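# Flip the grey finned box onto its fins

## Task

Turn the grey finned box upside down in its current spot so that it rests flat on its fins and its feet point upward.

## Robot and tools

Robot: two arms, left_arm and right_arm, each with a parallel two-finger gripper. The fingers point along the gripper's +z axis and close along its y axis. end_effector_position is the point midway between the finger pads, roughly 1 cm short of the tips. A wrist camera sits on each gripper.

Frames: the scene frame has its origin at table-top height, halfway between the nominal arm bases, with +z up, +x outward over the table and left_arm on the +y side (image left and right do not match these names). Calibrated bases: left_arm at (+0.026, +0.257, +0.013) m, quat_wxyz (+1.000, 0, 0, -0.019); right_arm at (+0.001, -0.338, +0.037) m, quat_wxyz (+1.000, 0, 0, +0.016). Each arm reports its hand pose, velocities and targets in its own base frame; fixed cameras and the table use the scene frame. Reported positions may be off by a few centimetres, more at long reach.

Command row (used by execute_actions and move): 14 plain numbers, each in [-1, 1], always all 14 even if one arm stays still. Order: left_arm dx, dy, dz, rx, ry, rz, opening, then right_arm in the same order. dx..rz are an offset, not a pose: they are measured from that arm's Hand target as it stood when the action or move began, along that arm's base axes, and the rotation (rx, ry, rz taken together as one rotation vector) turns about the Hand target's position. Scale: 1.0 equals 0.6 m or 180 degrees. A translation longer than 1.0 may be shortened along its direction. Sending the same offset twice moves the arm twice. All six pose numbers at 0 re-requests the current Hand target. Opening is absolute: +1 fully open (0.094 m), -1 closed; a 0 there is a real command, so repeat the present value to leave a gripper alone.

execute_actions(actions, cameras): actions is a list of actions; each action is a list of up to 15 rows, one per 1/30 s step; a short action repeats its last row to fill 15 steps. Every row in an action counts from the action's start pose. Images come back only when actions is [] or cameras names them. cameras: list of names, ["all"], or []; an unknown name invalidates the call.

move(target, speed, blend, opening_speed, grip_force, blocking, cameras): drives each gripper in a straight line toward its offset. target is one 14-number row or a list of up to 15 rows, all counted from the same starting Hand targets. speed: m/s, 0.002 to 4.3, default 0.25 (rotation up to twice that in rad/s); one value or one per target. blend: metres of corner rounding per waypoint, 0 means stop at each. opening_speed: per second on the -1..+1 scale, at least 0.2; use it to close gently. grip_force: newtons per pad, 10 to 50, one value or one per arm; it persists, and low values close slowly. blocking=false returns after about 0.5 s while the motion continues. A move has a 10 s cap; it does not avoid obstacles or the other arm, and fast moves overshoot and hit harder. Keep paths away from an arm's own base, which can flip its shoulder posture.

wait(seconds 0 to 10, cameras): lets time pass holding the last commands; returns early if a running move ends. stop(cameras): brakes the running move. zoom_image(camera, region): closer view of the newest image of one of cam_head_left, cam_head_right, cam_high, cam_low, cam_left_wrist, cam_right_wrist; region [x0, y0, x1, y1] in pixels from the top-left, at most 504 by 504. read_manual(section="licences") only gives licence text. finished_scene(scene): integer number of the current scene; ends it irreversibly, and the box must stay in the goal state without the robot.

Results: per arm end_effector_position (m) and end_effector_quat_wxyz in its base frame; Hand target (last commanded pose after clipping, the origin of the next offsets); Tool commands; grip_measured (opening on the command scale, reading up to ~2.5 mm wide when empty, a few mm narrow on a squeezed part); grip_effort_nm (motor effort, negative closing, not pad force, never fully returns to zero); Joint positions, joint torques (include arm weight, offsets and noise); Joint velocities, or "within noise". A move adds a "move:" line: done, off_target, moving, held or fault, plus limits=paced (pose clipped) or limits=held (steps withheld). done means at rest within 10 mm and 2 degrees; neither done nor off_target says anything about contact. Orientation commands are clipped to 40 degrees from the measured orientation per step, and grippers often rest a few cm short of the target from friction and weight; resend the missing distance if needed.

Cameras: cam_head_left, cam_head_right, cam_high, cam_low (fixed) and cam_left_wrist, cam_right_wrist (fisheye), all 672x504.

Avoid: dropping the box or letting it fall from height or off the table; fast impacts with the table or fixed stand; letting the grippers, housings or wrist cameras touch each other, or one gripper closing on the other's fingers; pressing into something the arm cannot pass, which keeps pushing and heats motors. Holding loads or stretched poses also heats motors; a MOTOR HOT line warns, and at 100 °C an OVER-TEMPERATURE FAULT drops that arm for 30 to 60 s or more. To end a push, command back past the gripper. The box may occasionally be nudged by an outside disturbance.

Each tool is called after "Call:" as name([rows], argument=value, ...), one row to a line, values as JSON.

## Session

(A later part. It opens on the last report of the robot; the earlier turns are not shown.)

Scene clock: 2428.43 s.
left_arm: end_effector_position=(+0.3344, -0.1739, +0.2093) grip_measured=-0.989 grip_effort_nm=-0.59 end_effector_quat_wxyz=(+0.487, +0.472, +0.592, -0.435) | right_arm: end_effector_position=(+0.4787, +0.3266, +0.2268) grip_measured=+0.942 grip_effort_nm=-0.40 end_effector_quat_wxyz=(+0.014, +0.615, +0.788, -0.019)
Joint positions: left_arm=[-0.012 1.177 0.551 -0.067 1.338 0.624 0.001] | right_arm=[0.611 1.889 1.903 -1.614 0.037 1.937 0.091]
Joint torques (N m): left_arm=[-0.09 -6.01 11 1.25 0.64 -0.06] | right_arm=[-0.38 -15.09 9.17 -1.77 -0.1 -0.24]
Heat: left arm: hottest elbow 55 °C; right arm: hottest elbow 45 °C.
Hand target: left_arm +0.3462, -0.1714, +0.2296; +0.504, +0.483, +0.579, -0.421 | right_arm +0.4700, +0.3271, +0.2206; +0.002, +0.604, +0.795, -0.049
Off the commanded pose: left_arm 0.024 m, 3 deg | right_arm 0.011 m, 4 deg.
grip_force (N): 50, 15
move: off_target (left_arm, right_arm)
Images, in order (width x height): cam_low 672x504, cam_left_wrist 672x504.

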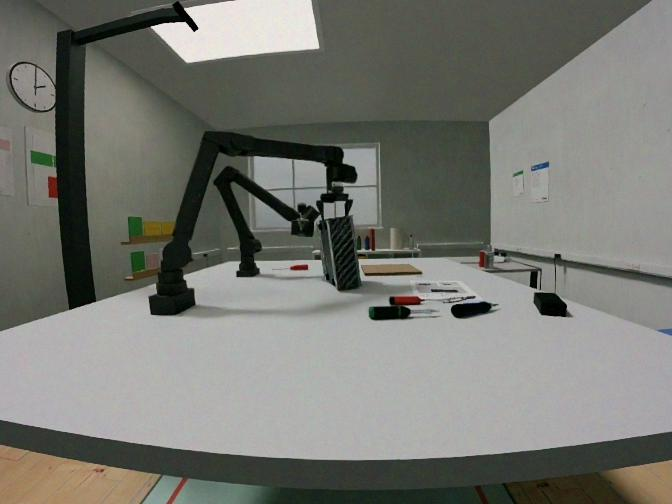

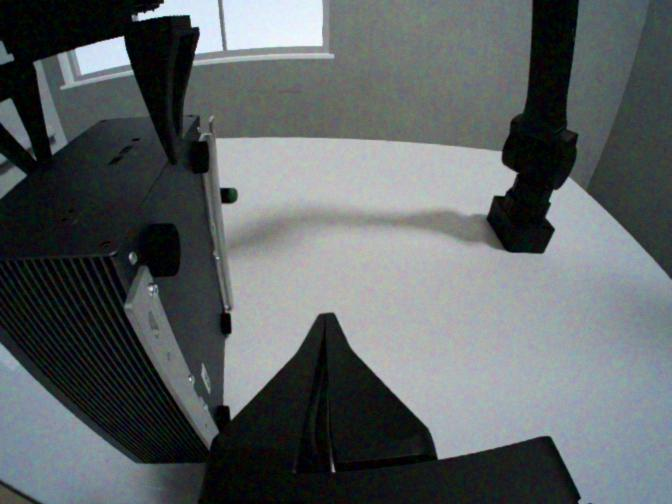

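Call:
move(target=[0,0,0,0,0,0,-1,0.075,0.025,0.01,0,0,0,0.93], grip_force=[50,10], speed=0.03, cameras=["cam_low","cam_left_wrist"])

Call:
zoom_image(camera="cam_low", region=[280, 150, 440, 310])

Scene clock: 2440.23 s.
left_arm: end_effector_position=(+0.3344, -0.1739, +0.2093) grip_measured=-0.989 grip_effort_nm=-0.59 end_effector_quat_wxyz=(+0.487, +0.472, +0.592, -0.435) | right_arm: end_effector_position=(+0.5014, +0.3403, +0.2294) grip_measured=+0.944 grip_effort_nm=-0.30 end_effector_quat_wxyz=(+0.006, +0.609, +0.792, -0.025)
Joint positions: left_arm=[-0.012 1.177 0.551 -0.067 1.338 0.624 0.001] | right_arm=[0.605 1.983 2.053 -1.685 0.027 1.916 0.091]
Joint torques (N m): left_arm=[-0.09 -5.95 11.03 1.25 0.64 -0.06] | right_arm=[-1.79 -15.44 10.85 0.08 0.4 -0.2]
Heat: left arm: hottest elbow 55 °C; right arm: hottest elbow 46 °C.
Hand target: left_arm +0.3462, -0.1714, +0.2296; +0.504, +0.483, +0.579, -0.421 | right_arm +0.5150, +0.3421, +0.2266; +0.002, +0.604, +0.795, -0.049
Off the commanded pose: left_arm 0.024 m, 3 deg | right_arm 0.014 m, 3 deg.
joint sent to its limit (right arm) — joint 4 (wrist pitch), lower limit. The joint targets are off in orientation, not in position.
grip_force (N): 50, 10
move: off_target (left_arm, right_arm)
Images, in order (width x height): cam_low 672x504, cam_left_wrist 672x504.

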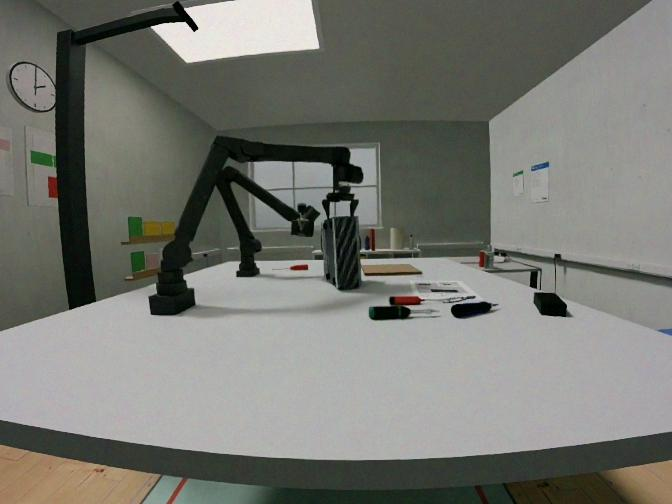

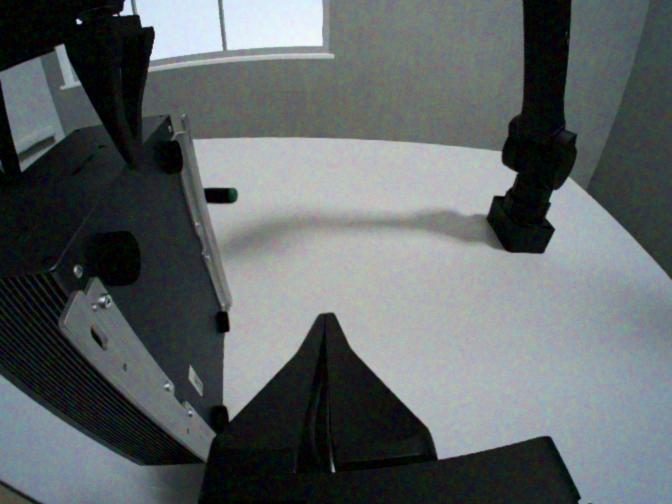

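Scaled by 3.150.

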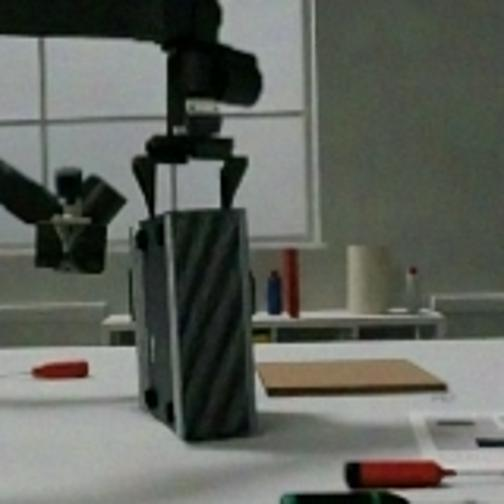

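Call:
move(target=[0,0,0,0,0,0,-1,0.045,0.015,0.0,0,0,0,0.93], grip_force=[50,10], speed=0.03, cameras=["cam_low","cam_left_wrist","cam_high","cam_right_wrist"])

Call:
zoom_image(camera="cam_low", region=[280, 150, 440, 310])

Call:
zoom_image(camera="cam_high", region=[280, 150, 480, 350])

Scene clock: 2447.17 s.
left_arm: end_effector_position=(+0.3344, -0.1739, +0.2093) grip_measured=-0.989 grip_effort_nm=-0.60 end_effector_quat_wxyz=(+0.487, +0.472, +0.592, -0.435) | right_arm: end_effector_position=(+0.5326, +0.3481, +0.2316) grip_measured=+0.932 grip_effort_nm=-0.09 end_effector_quat_wxyz=(+0.017, +0.602, +0.798, -0.005)
Joint positions: left_arm=[-0.012 1.177 0.551 -0.067 1.338 0.624 0.001] | right_arm=[0.589 2.049 2.165 -1.685 0.036 1.882 0.091]
Joint torques (N m): left_arm=[-0.09 -6.12 11.02 1.26 0.64 -0.06] | right_arm=[-1.61 -17.2 10.22 0.01 0.1 -0.04]
Heat: left arm: hottest elbow 55 °C; right arm: hottest elbow 47 °C.
Hand target: left_arm +0.3462, -0.1714, +0.2296; +0.504, +0.483, +0.579, -0.421 | right_arm +0.5420, +0.3511, +0.2265; +0.002, +0.604, +0.795, -0.049
Off the commanded pose: left_arm 0.024 m, 3 deg | right_arm 0.011 m, 5 deg.
joint sent to its limit (right arm) — joint 4 (wrist pitch), lower limit. The joint targets are off in orientation, not in position.
grip_force (N): 50, 10
move: off_target (left_arm, right_arm)
Images, in order (width x height): cam_high 672x504, cam_low 672x504, cam_left_wrist 672x504, cam_right_wrist 672x504.

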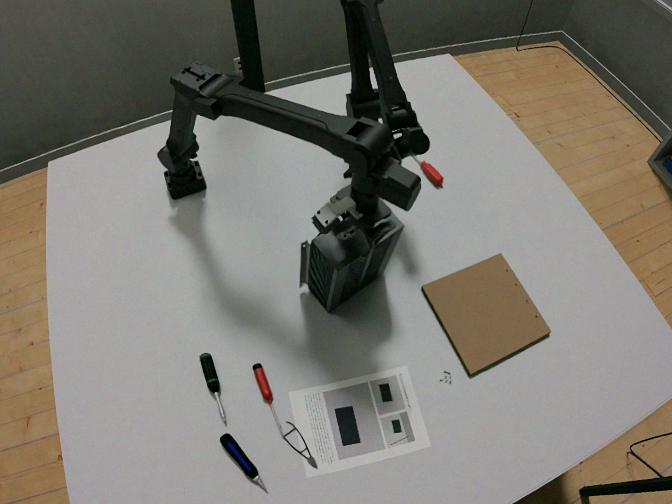

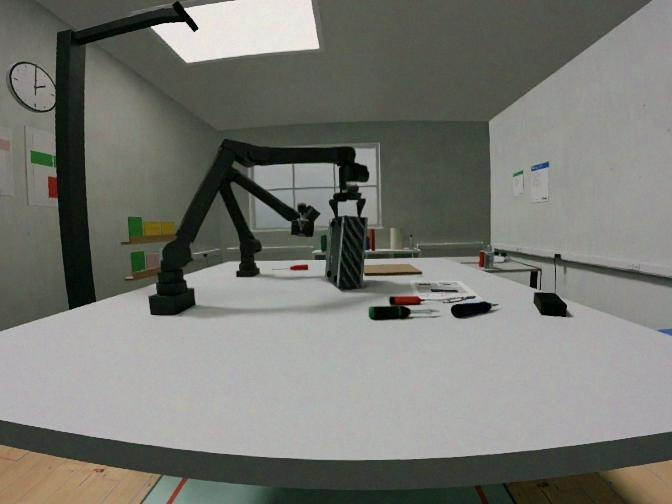

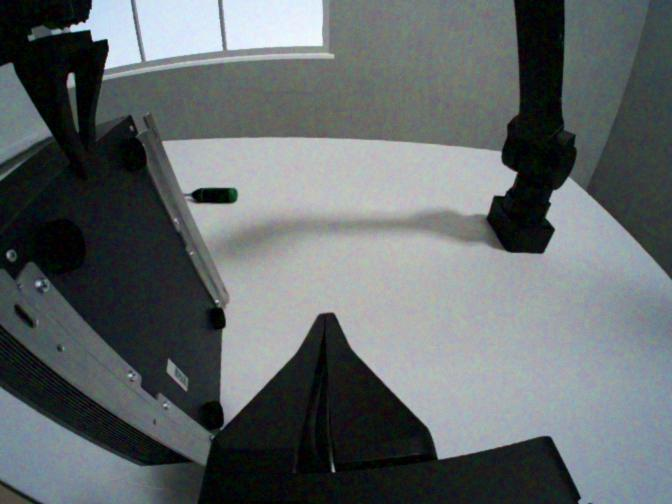

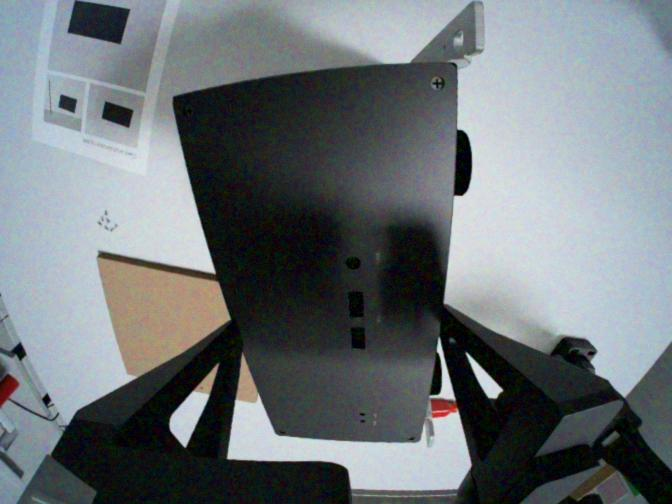

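Scaled by 3.150.

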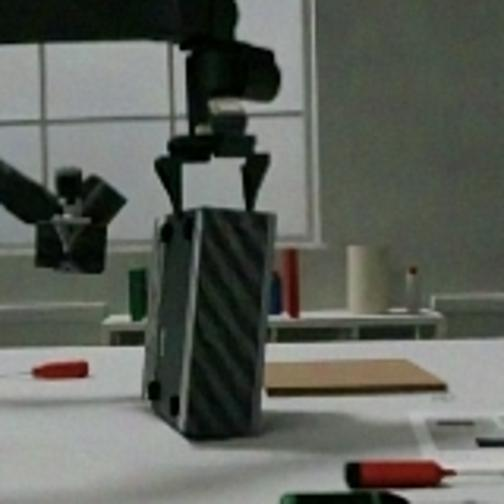

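Scaled by 2.520.

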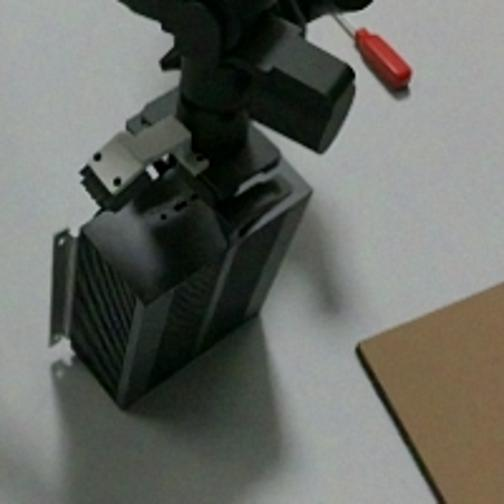

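Call:
move(target=[0,0,0,0,0,0,-1,-0.042,-0.012,0.0,0,0,0,0.93], grip_force=[50,10], speed=0.02, cameras=["cam_low","cam_left_wrist","cam_high","cam_right_wrist"])

Call:
zoom_image(camera="cam_low", region=[280, 150, 440, 310])

Call:
zoom_image(camera="cam_high", region=[280, 150, 480, 350])

Scene clock: 2462.87 s.
left_arm: end_effector_position=(+0.3344, -0.1739, +0.2093) grip_measured=-0.989 grip_effort_nm=-0.60 end_effector_quat_wxyz=(+0.487, +0.472, +0.592, -0.435) | right_arm: end_effector_position=(+0.5185, +0.3455, +0.2341) grip_measured=+0.931 grip_effort_nm=-0.08 end_effector_quat_wxyz=(+0.013, +0.600, +0.800, -0.011)
Joint positions: left_arm=[-0.012 1.177 0.551 -0.067 1.338 0.624 0.001] | right_arm=[0.597 2.016 2.117 -1.685 0.032 1.884 0.091]
Joint torques (N m): left_arm=[-0.09 -6.07 11.06 1.26 0.64 -0.07] | right_arm=[-1.38 -18.73 6.79 0.4 0.27 0.09]
Heat: left arm: hottest elbow 55 °C; right arm: hottest elbow 47 °C.
Hand target: left_arm +0.3462, -0.1714, +0.2296; +0.504, +0.483, +0.579, -0.421 | right_arm +0.5167, +0.3440, +0.2265; +0.002, +0.604, +0.795, -0.049
Off the commanded pose: left_arm 0.024 m, 3 deg | right_arm 0.008 m, 5 deg.
joint sent to its limit (right arm) — joint 4 (wrist pitch), lower limit. The joint targets are off in orientation, not in position.
grip_force (N): 50, 10
move: off_target (left_arm, right_arm)
Images, in order (width x height): cam_high 672x504, cam_low 672x504, cam_left_wrist 672x504, cam_right_wrist 672x504.

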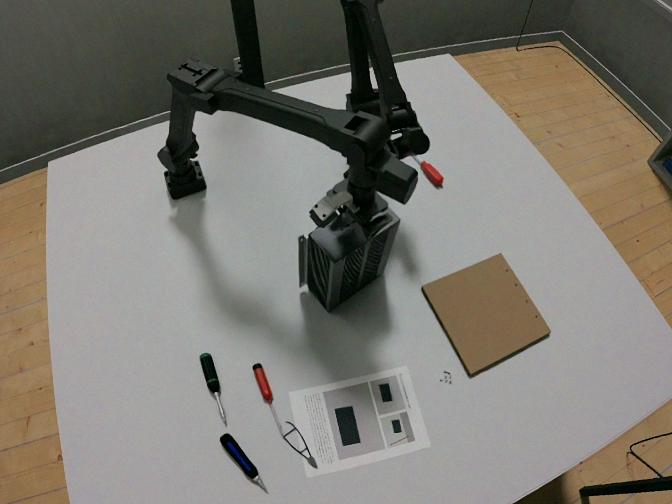

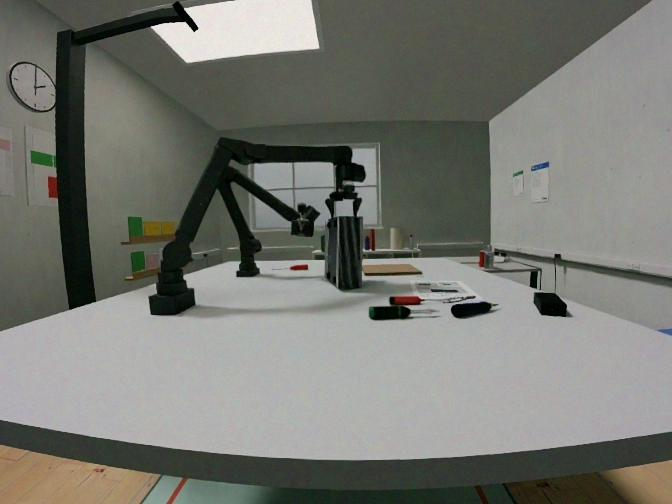

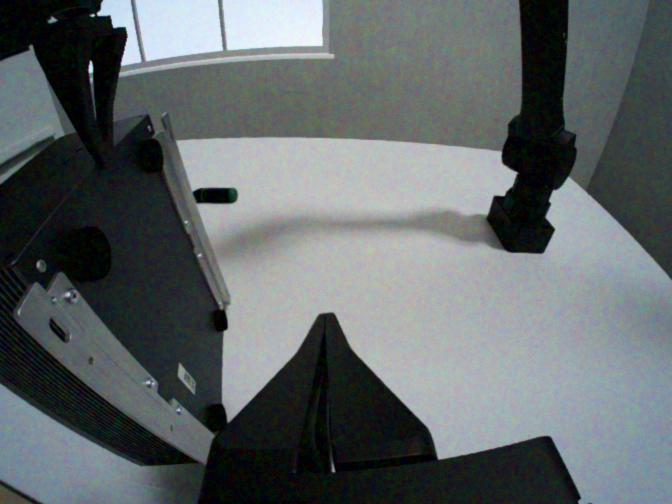

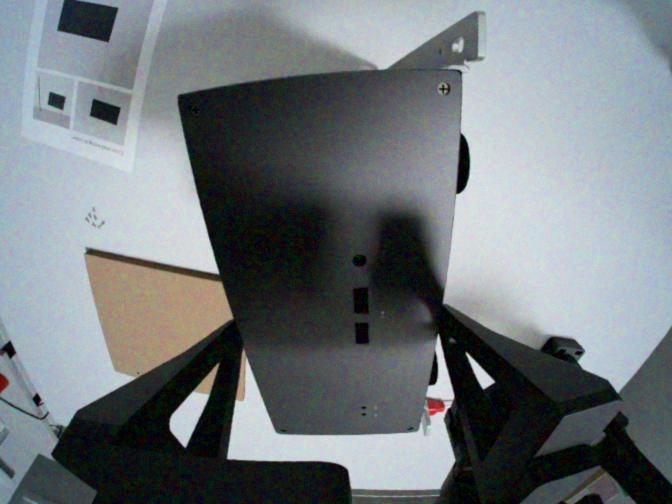

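Scaled by 3.150.

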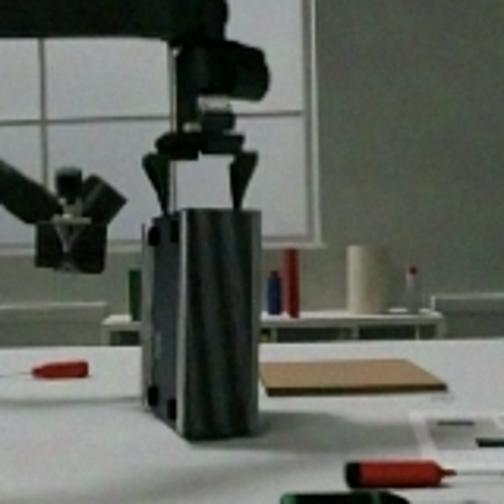

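Scaled by 2.520.

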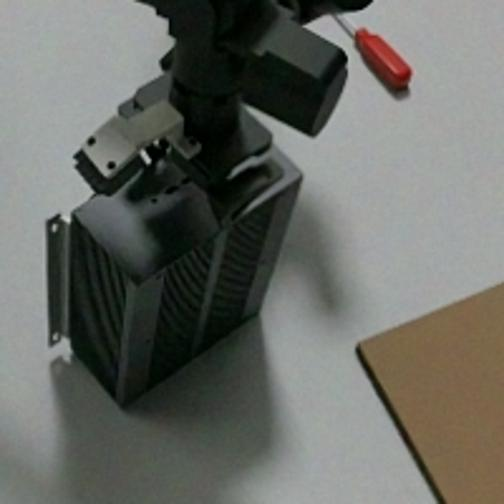

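Call:
move(target=[0,0,0,0,0,0,-1,0,0,0.0,0,0,0,1], opening_speed=0.2, cameras=["cam_low","cam_left_wrist","cam_right_wrist"])

Call:
zoom_image(camera="cam_low", region=[280, 150, 440, 310])

Scene clock: 2472.67 s.
left_arm: end_effector_position=(+0.3344, -0.1739, +0.2093) grip_measured=-0.989 grip_effort_nm=-0.59 end_effector_quat_wxyz=(+0.487, +0.472, +0.592, -0.435) | right_arm: end_effector_position=(+0.5183, +0.3453, +0.2340) grip_measured=+0.998 grip_effort_nm=0.08 end_effector_quat_wxyz=(+0.013, +0.600, +0.800, -0.011)
Joint positions: left_arm=[-0.012 1.177 0.551 -0.067 1.338 0.624 0.001] | right_arm=[0.597 2.015 2.117 -1.685 0.032 1.885 0.094]
Joint torques (N m): left_arm=[-0.09 -6.01 11.02 1.24 0.63 -0.06] | right_arm=[-0.85 -18.08 6.78 0.18 0.22 0.08]
Heat: left arm: hottest elbow 55 °C; right arm: hottest elbow 46 °C.
Hand target: left_arm +0.3462, -0.1714, +0.2296; +0.504, +0.483, +0.579, -0.421 | right_arm +0.5167, +0.3440, +0.2266; +0.002, +0.604, +0.795, -0.049
Off the commanded pose: left_arm 0.024 m, 3 deg | right_arm 0.008 m, 5 deg.
joint sent to its limit (right arm) — joint 4 (wrist pitch), lower limit. The joint targets are off in orientation, not in position.
grip_force (N): 50, 10
move: off_target (left_arm, right_arm)
Images, in order (width x height): cam_low 672x504, cam_left_wrist 672x504, cam_right_wrist 672x504.

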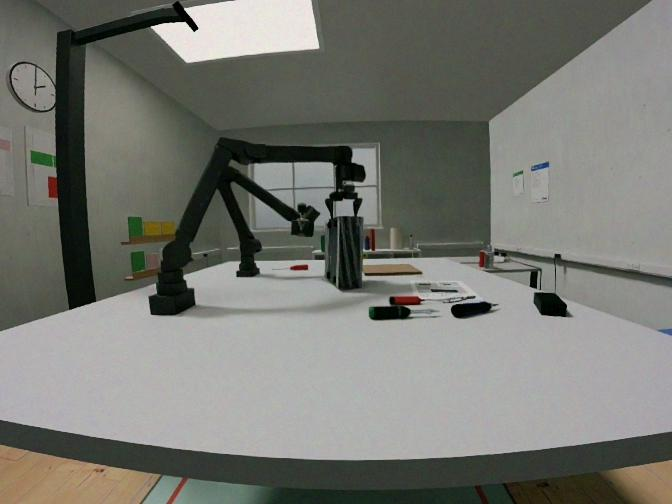

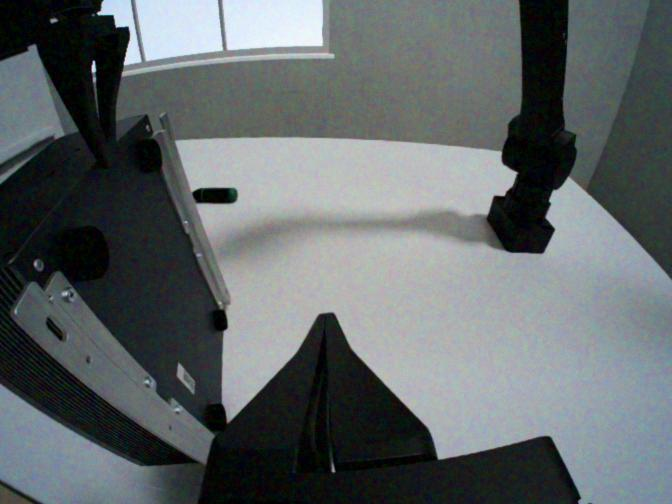

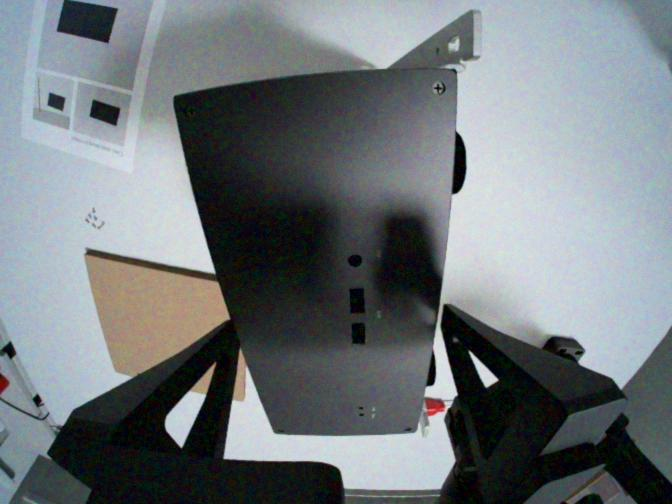

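Scaled by 3.150.

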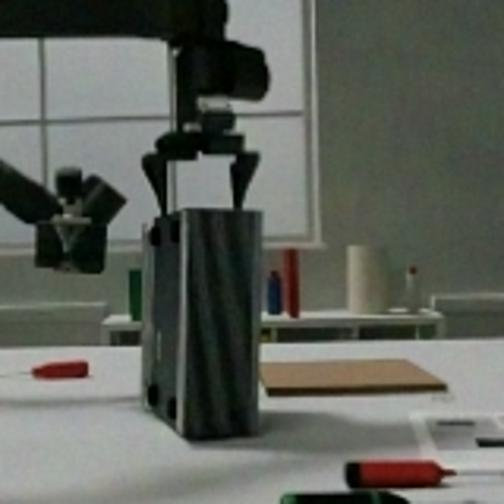

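Call:
move(target=[0,0,0,0,0,0,-1,0.003,0.002,-0.055,0.015,-0.02,0,1], speed=0.03, cameras=["cam_low","cam_left_wrist","cam_right_wrist"])

Scene clock: 2558.73 s.
left_arm: end_effector_position=(+0.3344, -0.1739, +0.2093) grip_measured=-0.989 grip_effort_nm=-0.59 end_effector_quat_wxyz=(+0.487, +0.472, +0.592, -0.435) | right_arm: end_effector_position=(+0.5209, +0.3469, +0.2285) grip_measured=+0.999 grip_effort_nm=0.07 end_effector_quat_wxyz=(+0.025, +0.602, +0.798, +0.021)
Joint positions: left_arm=[-0.012 1.177 0.551 -0.067 1.338 0.624 0.001] | right_arm=[0.598 1.968 2.026 -1.574 0.034 1.89 0.094]
Joint torques (N m): left_arm=[-0.09 -6.07 11.03 1.28 0.64 -0.06] | right_arm=[-0.62 -15.21 5.52 0.59 0 0.07]
Heat: left arm: hottest elbow 56 °C; right arm: hottest elbow 42 °C.
Hand target: left_arm +0.3462, -0.1714, +0.2296; +0.504, +0.483, +0.579, -0.421 | right_arm +0.5186, +0.3452, +0.1936; +0.013, +0.605, +0.796, -0.011
Off the commanded pose: left_arm 0.024 m, 3 deg | right_arm 0.035 m, 4 deg.
grip_force (N): 50, 10
move: off_target (left_arm, right_arm)
Images, in order (width x height): cam_low 672x504, cam_left_wrist 672x504, cam_right_wrist 672x504.

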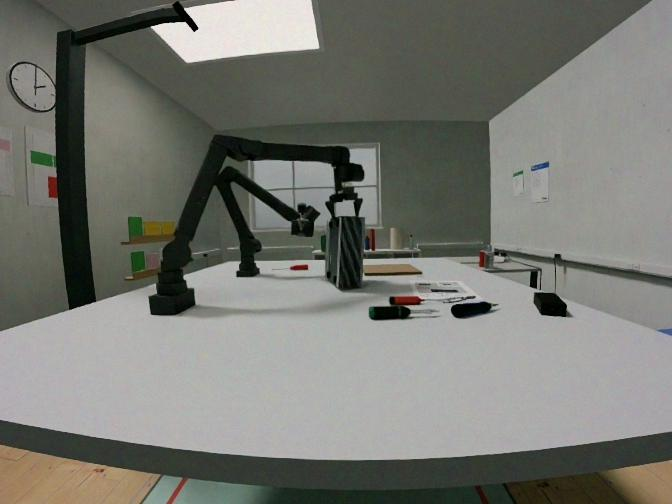

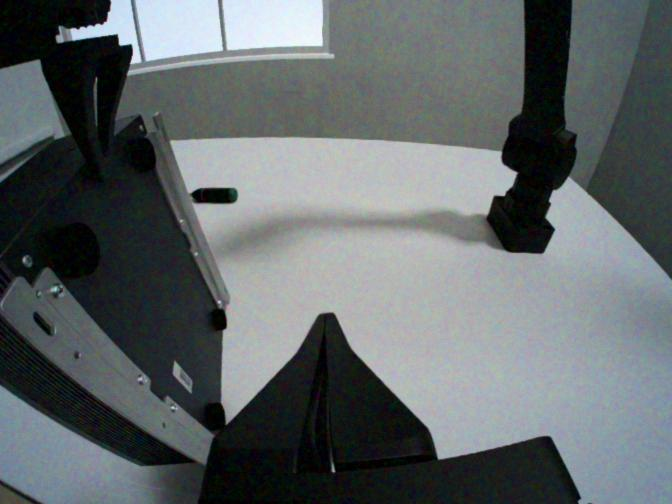

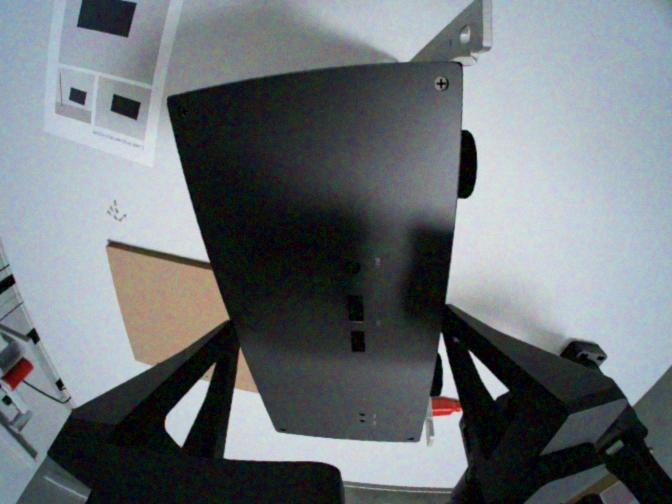

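Call:
zoom_image(camera="cam_low", region=[300, 170, 400, 300])

Call:
zoom_image(camera="cam_left_wrist", region=[0, 0, 240, 300])

Scaled by 3.877.

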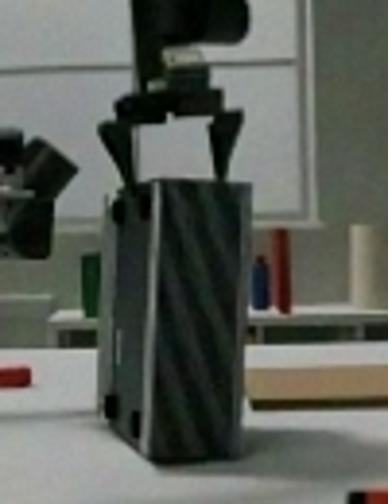

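Scaled by 1.680 from the camera's 672x504 image, which has a finer 960x720 frame.

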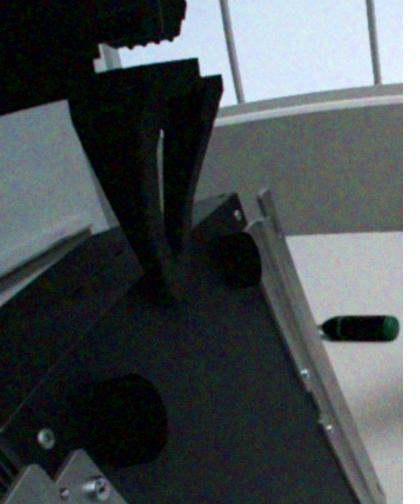

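Call:
move(target=[0,0,0,0,0,0,-1,-0.008,-0.003,0,-0.008,0.022,0,1], speed=0.03, cameras=["cam_low","cam_right_wrist"])

Call:
zoom_image(camera="cam_low", region=[300, 170, 400, 300])

Scene clock: 2575.53 s.
left_arm: end_effector_position=(+0.3344, -0.1739, +0.2093) grip_measured=-0.989 grip_effort_nm=-0.60 end_effector_quat_wxyz=(+0.487, +0.472, +0.592, -0.435) | right_arm: end_effector_position=(+0.5094, +0.3437, +0.2329) grip_measured=+0.999 grip_effort_nm=0.07 end_effector_quat_wxyz=(+0.006, +0.602, +0.798, -0.002)
Joint positions: left_arm=[-0.012 1.177 0.551 -0.067 1.338 0.624 0.001] | right_arm=[0.598 1.977 2.055 -1.649 0.012 1.89 0.094]
Joint torques (N m): left_arm=[-0.09 -6.07 11.02 1.28 0.65 -0.07] | right_arm=[-1.14 -12.51 7.73 -0.29 0.15 0.02]
Heat: left arm: hottest elbow 56 °C; right arm: hottest elbow 42 °C.
Hand target: left_arm +0.3462, -0.1714, +0.2296; +0.504, +0.483, +0.579, -0.421 | right_arm +0.5137, +0.3433, +0.1935; -0.007, +0.604, +0.796, -0.042
Off the commanded pose: left_arm 0.024 m, 3 deg | right_arm 0.040 m, 5 deg.
grip_force (N): 50, 10
move: off_target (left_arm, right_arm)
Images, in order (width x height): cam_low 672x504, cam_right_wrist 672x504.

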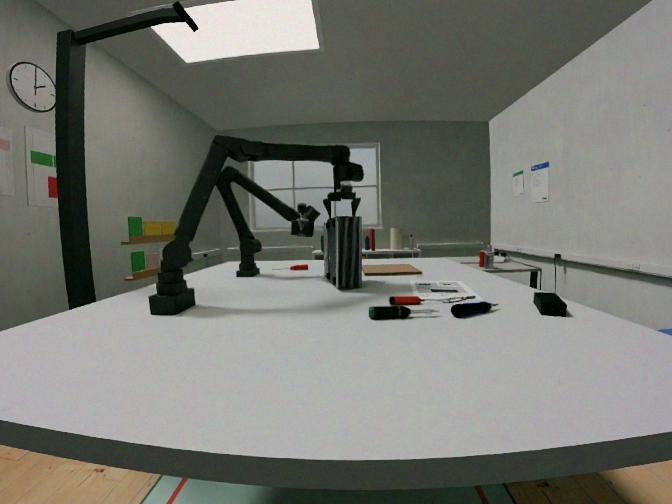

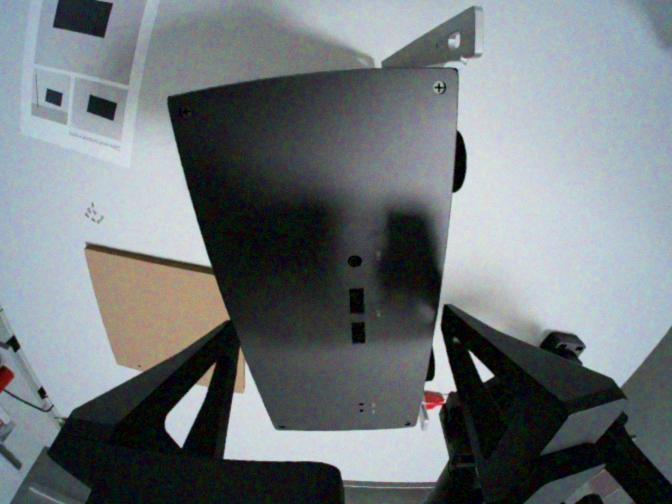

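Scaled by 3.877.

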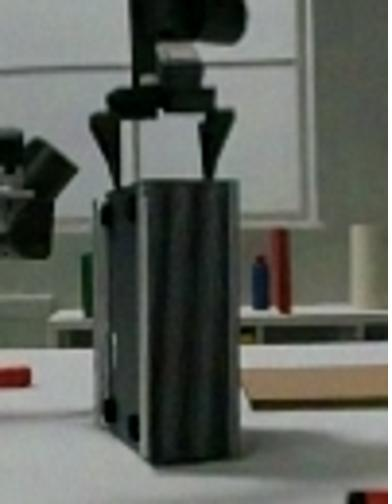

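Call:
move(target=[0,0,0,0,0,0,-1,0.008,0.003,0.10,-0.0,0.0,0,1], speed=0.03, cameras=["cam_low","cam_right_wrist"])

Call:
zoom_image(camera="cam_low", region=[300, 170, 400, 300])

Call:
zoom_image(camera="cam_right_wrist", region=[150, 220, 520, 440])

Scene clock: 2602.97 s.
left_arm: end_effector_position=(+0.3344, -0.1739, +0.2093) grip_measured=-0.989 grip_effort_nm=-0.59 end_effector_quat_wxyz=(+0.487, +0.472, +0.592, -0.435) | right_arm: end_effector_position=(+0.5074, +0.3442, +0.2392) grip_measured=+0.999 grip_effort_nm=0.07 end_effector_quat_wxyz=(+0.003, +0.601, +0.800, -0.008)
Joint positions: left_arm=[-0.012 1.177 0.551 -0.067 1.338 0.624 0.001] | right_arm=[0.6 1.985 2.082 -1.682 0.01 1.888 0.094]
Joint torques (N m): left_arm=[-0.03 -6.07 11 1.25 0.64 -0.06] | right_arm=[-1.49 -17.79 11.17 0.21 0.24 -0.02]
Heat: left arm: hottest elbow 56 °C; right arm: hottest elbow 43 °C.
Hand target: left_arm +0.3462, -0.1714, +0.2296; +0.504, +0.483, +0.579, -0.421 | right_arm +0.5186, +0.3451, +0.2536; -0.007, +0.604, +0.796, -0.042
Off the commanded pose: left_arm 0.024 m, 3 deg | right_arm 0.018 m, 4 deg.
joint sent to its limit (right arm) — joint 4 (wrist pitch), lower limit. The joint targets are off in orientation, not in position.
grip_force (N): 50, 10
move: off_target (left_arm, right_arm)
Images, in order (width x height): cam_low 672x504, cam_right_wrist 672x504.

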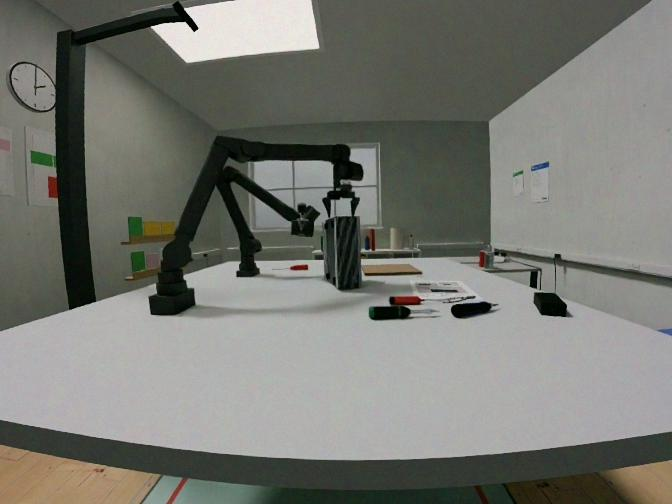

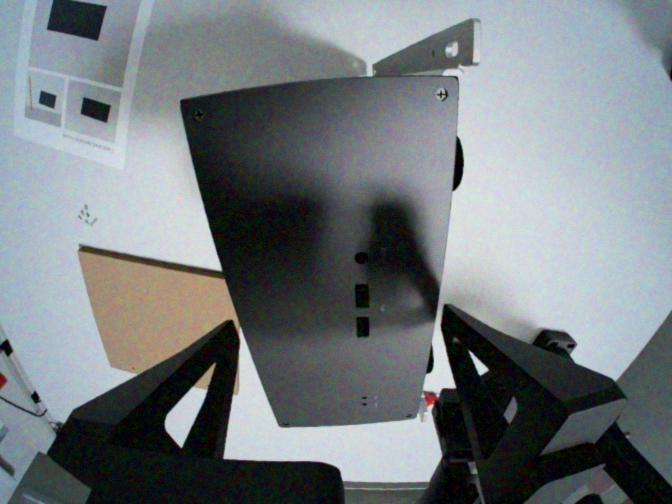

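Scaled by 3.877.

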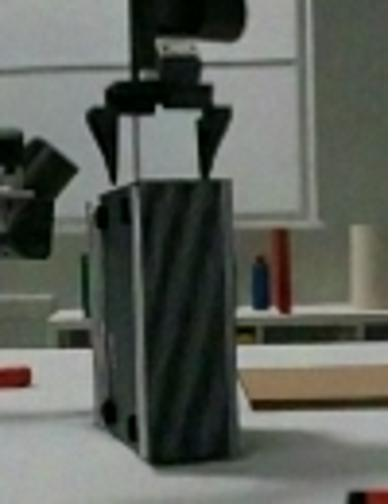

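Scaled by 1.362 from the camera's 672x504 image, which has a finer 960x720 frame.

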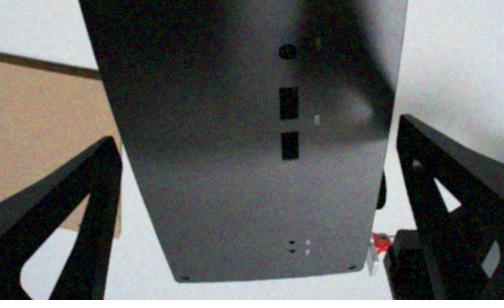

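Call:
execute_actions(actions=[], cameras=["cam_high","cam_left_wrist","cam_right_wrist"])

Call:
zoom_image(camera="cam_high", region=[290, 170, 420, 320])

Call:
zoom_image(camera="cam_right_wrist", region=[190, 280, 290, 360])

Call:
zoom_image(camera="cam_right_wrist", region=[390, 270, 490, 350])

Scene clock: 2641.70 s.
left_arm: end_effector_position=(+0.3344, -0.1739, +0.2093) grip_measured=-0.989 grip_effort_nm=-0.60 end_effector_quat_wxyz=(+0.487, +0.472, +0.592, -0.435) | right_arm: end_effector_position=(+0.5074, +0.3442, +0.2392) grip_measured=+0.999 grip_effort_nm=0.07 end_effector_quat_wxyz=(+0.003, +0.601, +0.800, -0.008)
Joint positions: left_arm=[-0.012 1.177 0.551 -0.067 1.338 0.624 0.001] | right_arm=[0.6 1.985 2.082 -1.682 0.01 1.888 0.094]
Joint velocities: within noise
Joint torques (N m): left_arm=[-0.26 -6.01 11.06 1.26 0.64 -0.06] | right_arm=[-1.9 -18.43 11.28 0.1 0.23 -0.02]
Heat: left arm: hottest elbow 56 °C; right arm: hottest elbow 50 °C.
Hand target: left_arm +0.3462, -0.1714, +0.2296; +0.504, +0.483, +0.579, -0.421 | right_arm +0.5186, +0.3451, +0.2536; -0.007, +0.604, +0.796, -0.042
Tool commands: left_gripper/opening=-1.0 right_gripper/opening=+1.0
Off the commanded pose: left_arm 0.024 m, 3 deg | right_arm 0.018 m, 4 deg.
grip_force (N): 50, 10
Images, in order (width x height): cam_high 672x504, cam_left_wrist 672x504, cam_right_wrist 672x504.

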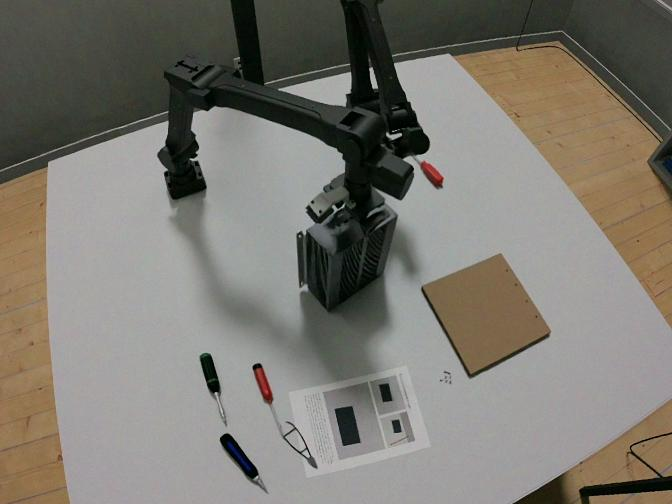

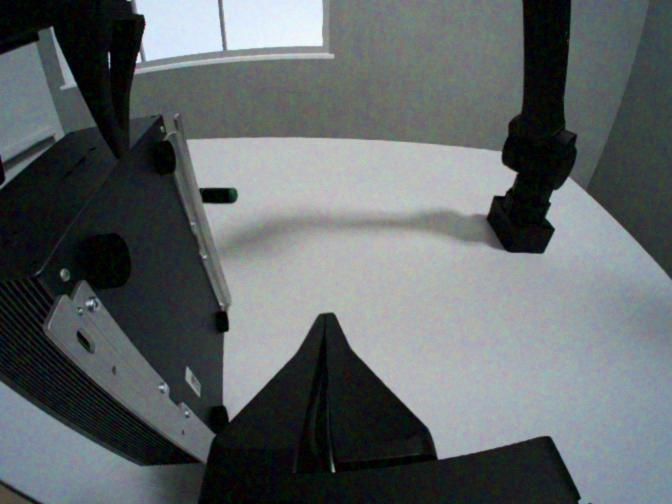

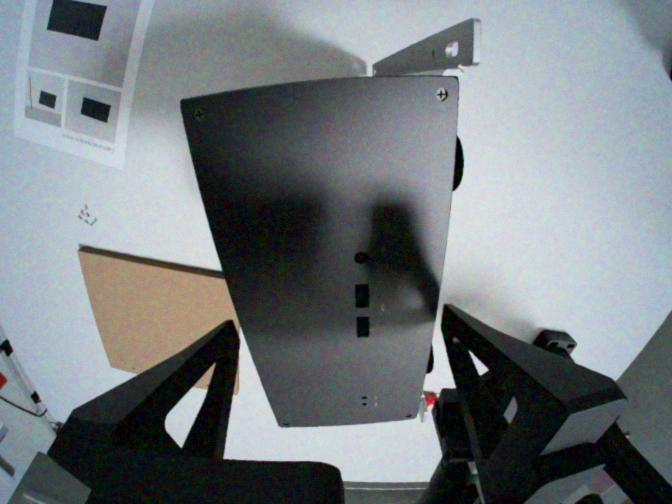

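Scaled by 3.360.

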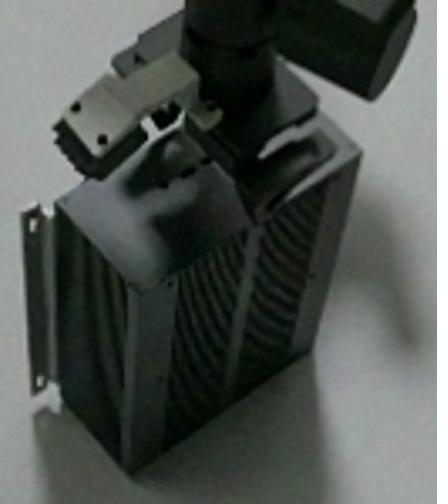

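Scaled by 5.040 from the camera's 672x504 image, which has a finer 960x720 frame.

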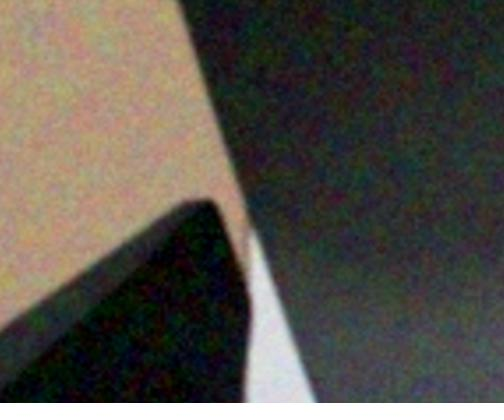

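Scaled by 5.040 from the camera's 672x504 image, which has a finer 960x720 frame.

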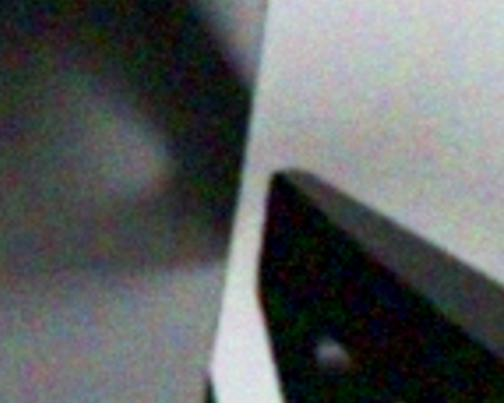

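Call:
move(target=[0,0,0,0,0,0,-1,0.028,0.003,-0.02,0.0,0.0,0,1], speed=0.03, cameras=["cam_low","cam_right_wrist"])

Call:
zoom_image(camera="cam_low", region=[300, 170, 400, 300])

Call:
zoom_image(camera="cam_right_wrist", region=[200, 240, 480, 440])

Scene clock: 2656.50 s.
left_arm: end_effector_position=(+0.3344, -0.1739, +0.2093) grip_measured=-0.989 grip_effort_nm=-0.59 end_effector_quat_wxyz=(+0.487, +0.472, +0.592, -0.435) | right_arm: end_effector_position=(+0.5210, +0.3496, +0.2363) grip_measured=+0.999 grip_effort_nm=0.07 end_effector_quat_wxyz=(+0.005, +0.602, +0.798, -0.002)
Joint positions: left_arm=[-0.012 1.177 0.551 -0.067 1.338 0.624 0.001] | right_arm=[0.595 2.021 2.133 -1.682 0.011 1.887 0.094]
Joint torques (N m): left_arm=[-0.09 -6.12 11.02 1.22 0.63 -0.05] | right_arm=[-1.61 -17.85 11.03 0.31 0.25 -0.14]
Heat: left arm: hottest elbow 56 °C; right arm: hottest elbow 51 °C.
Hand target: left_arm +0.3462, -0.1714, +0.2296; +0.504, +0.483, +0.579, -0.421 | right_arm +0.5353, +0.3470, +0.2416; -0.007, +0.604, +0.796, -0.042
Off the commanded pose: left_arm 0.024 m, 3 deg | right_arm 0.016 m, 5 deg.
joint sent to its limit (right arm) — joint 4 (wrist pitch), lower limit. The joint targets are off in orientation, not in position.
grip_force (N): 50, 10
move: off_target (left_arm, right_arm)
Images, in order (width x height): cam_low 672x504, cam_right_wrist 672x504.

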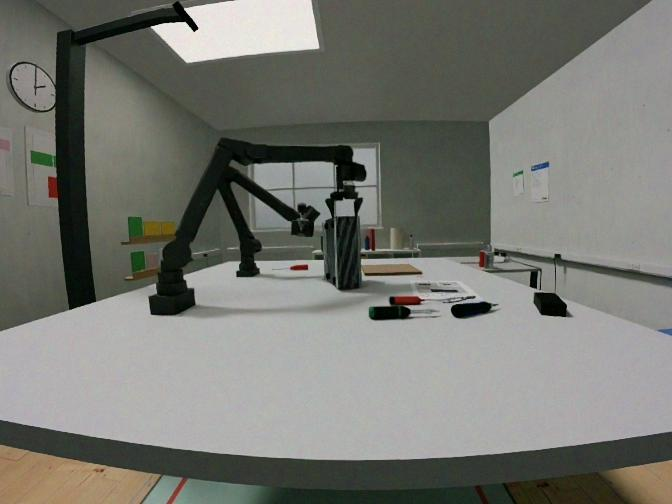

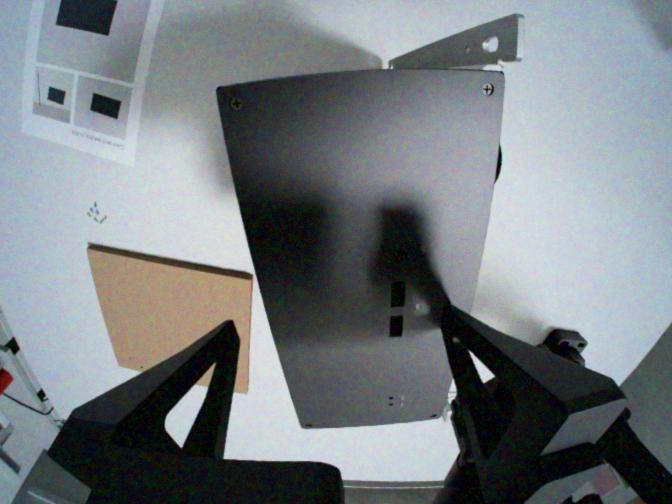

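Scaled by 3.877.

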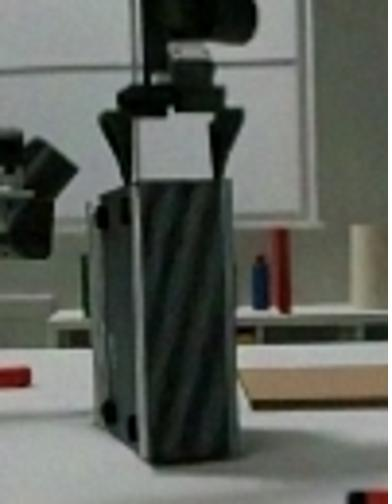

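Scaled by 1.800 from the camera's 672x504 image, which has a finer 960x720 frame.

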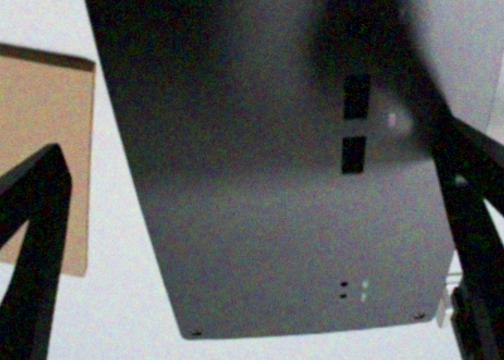

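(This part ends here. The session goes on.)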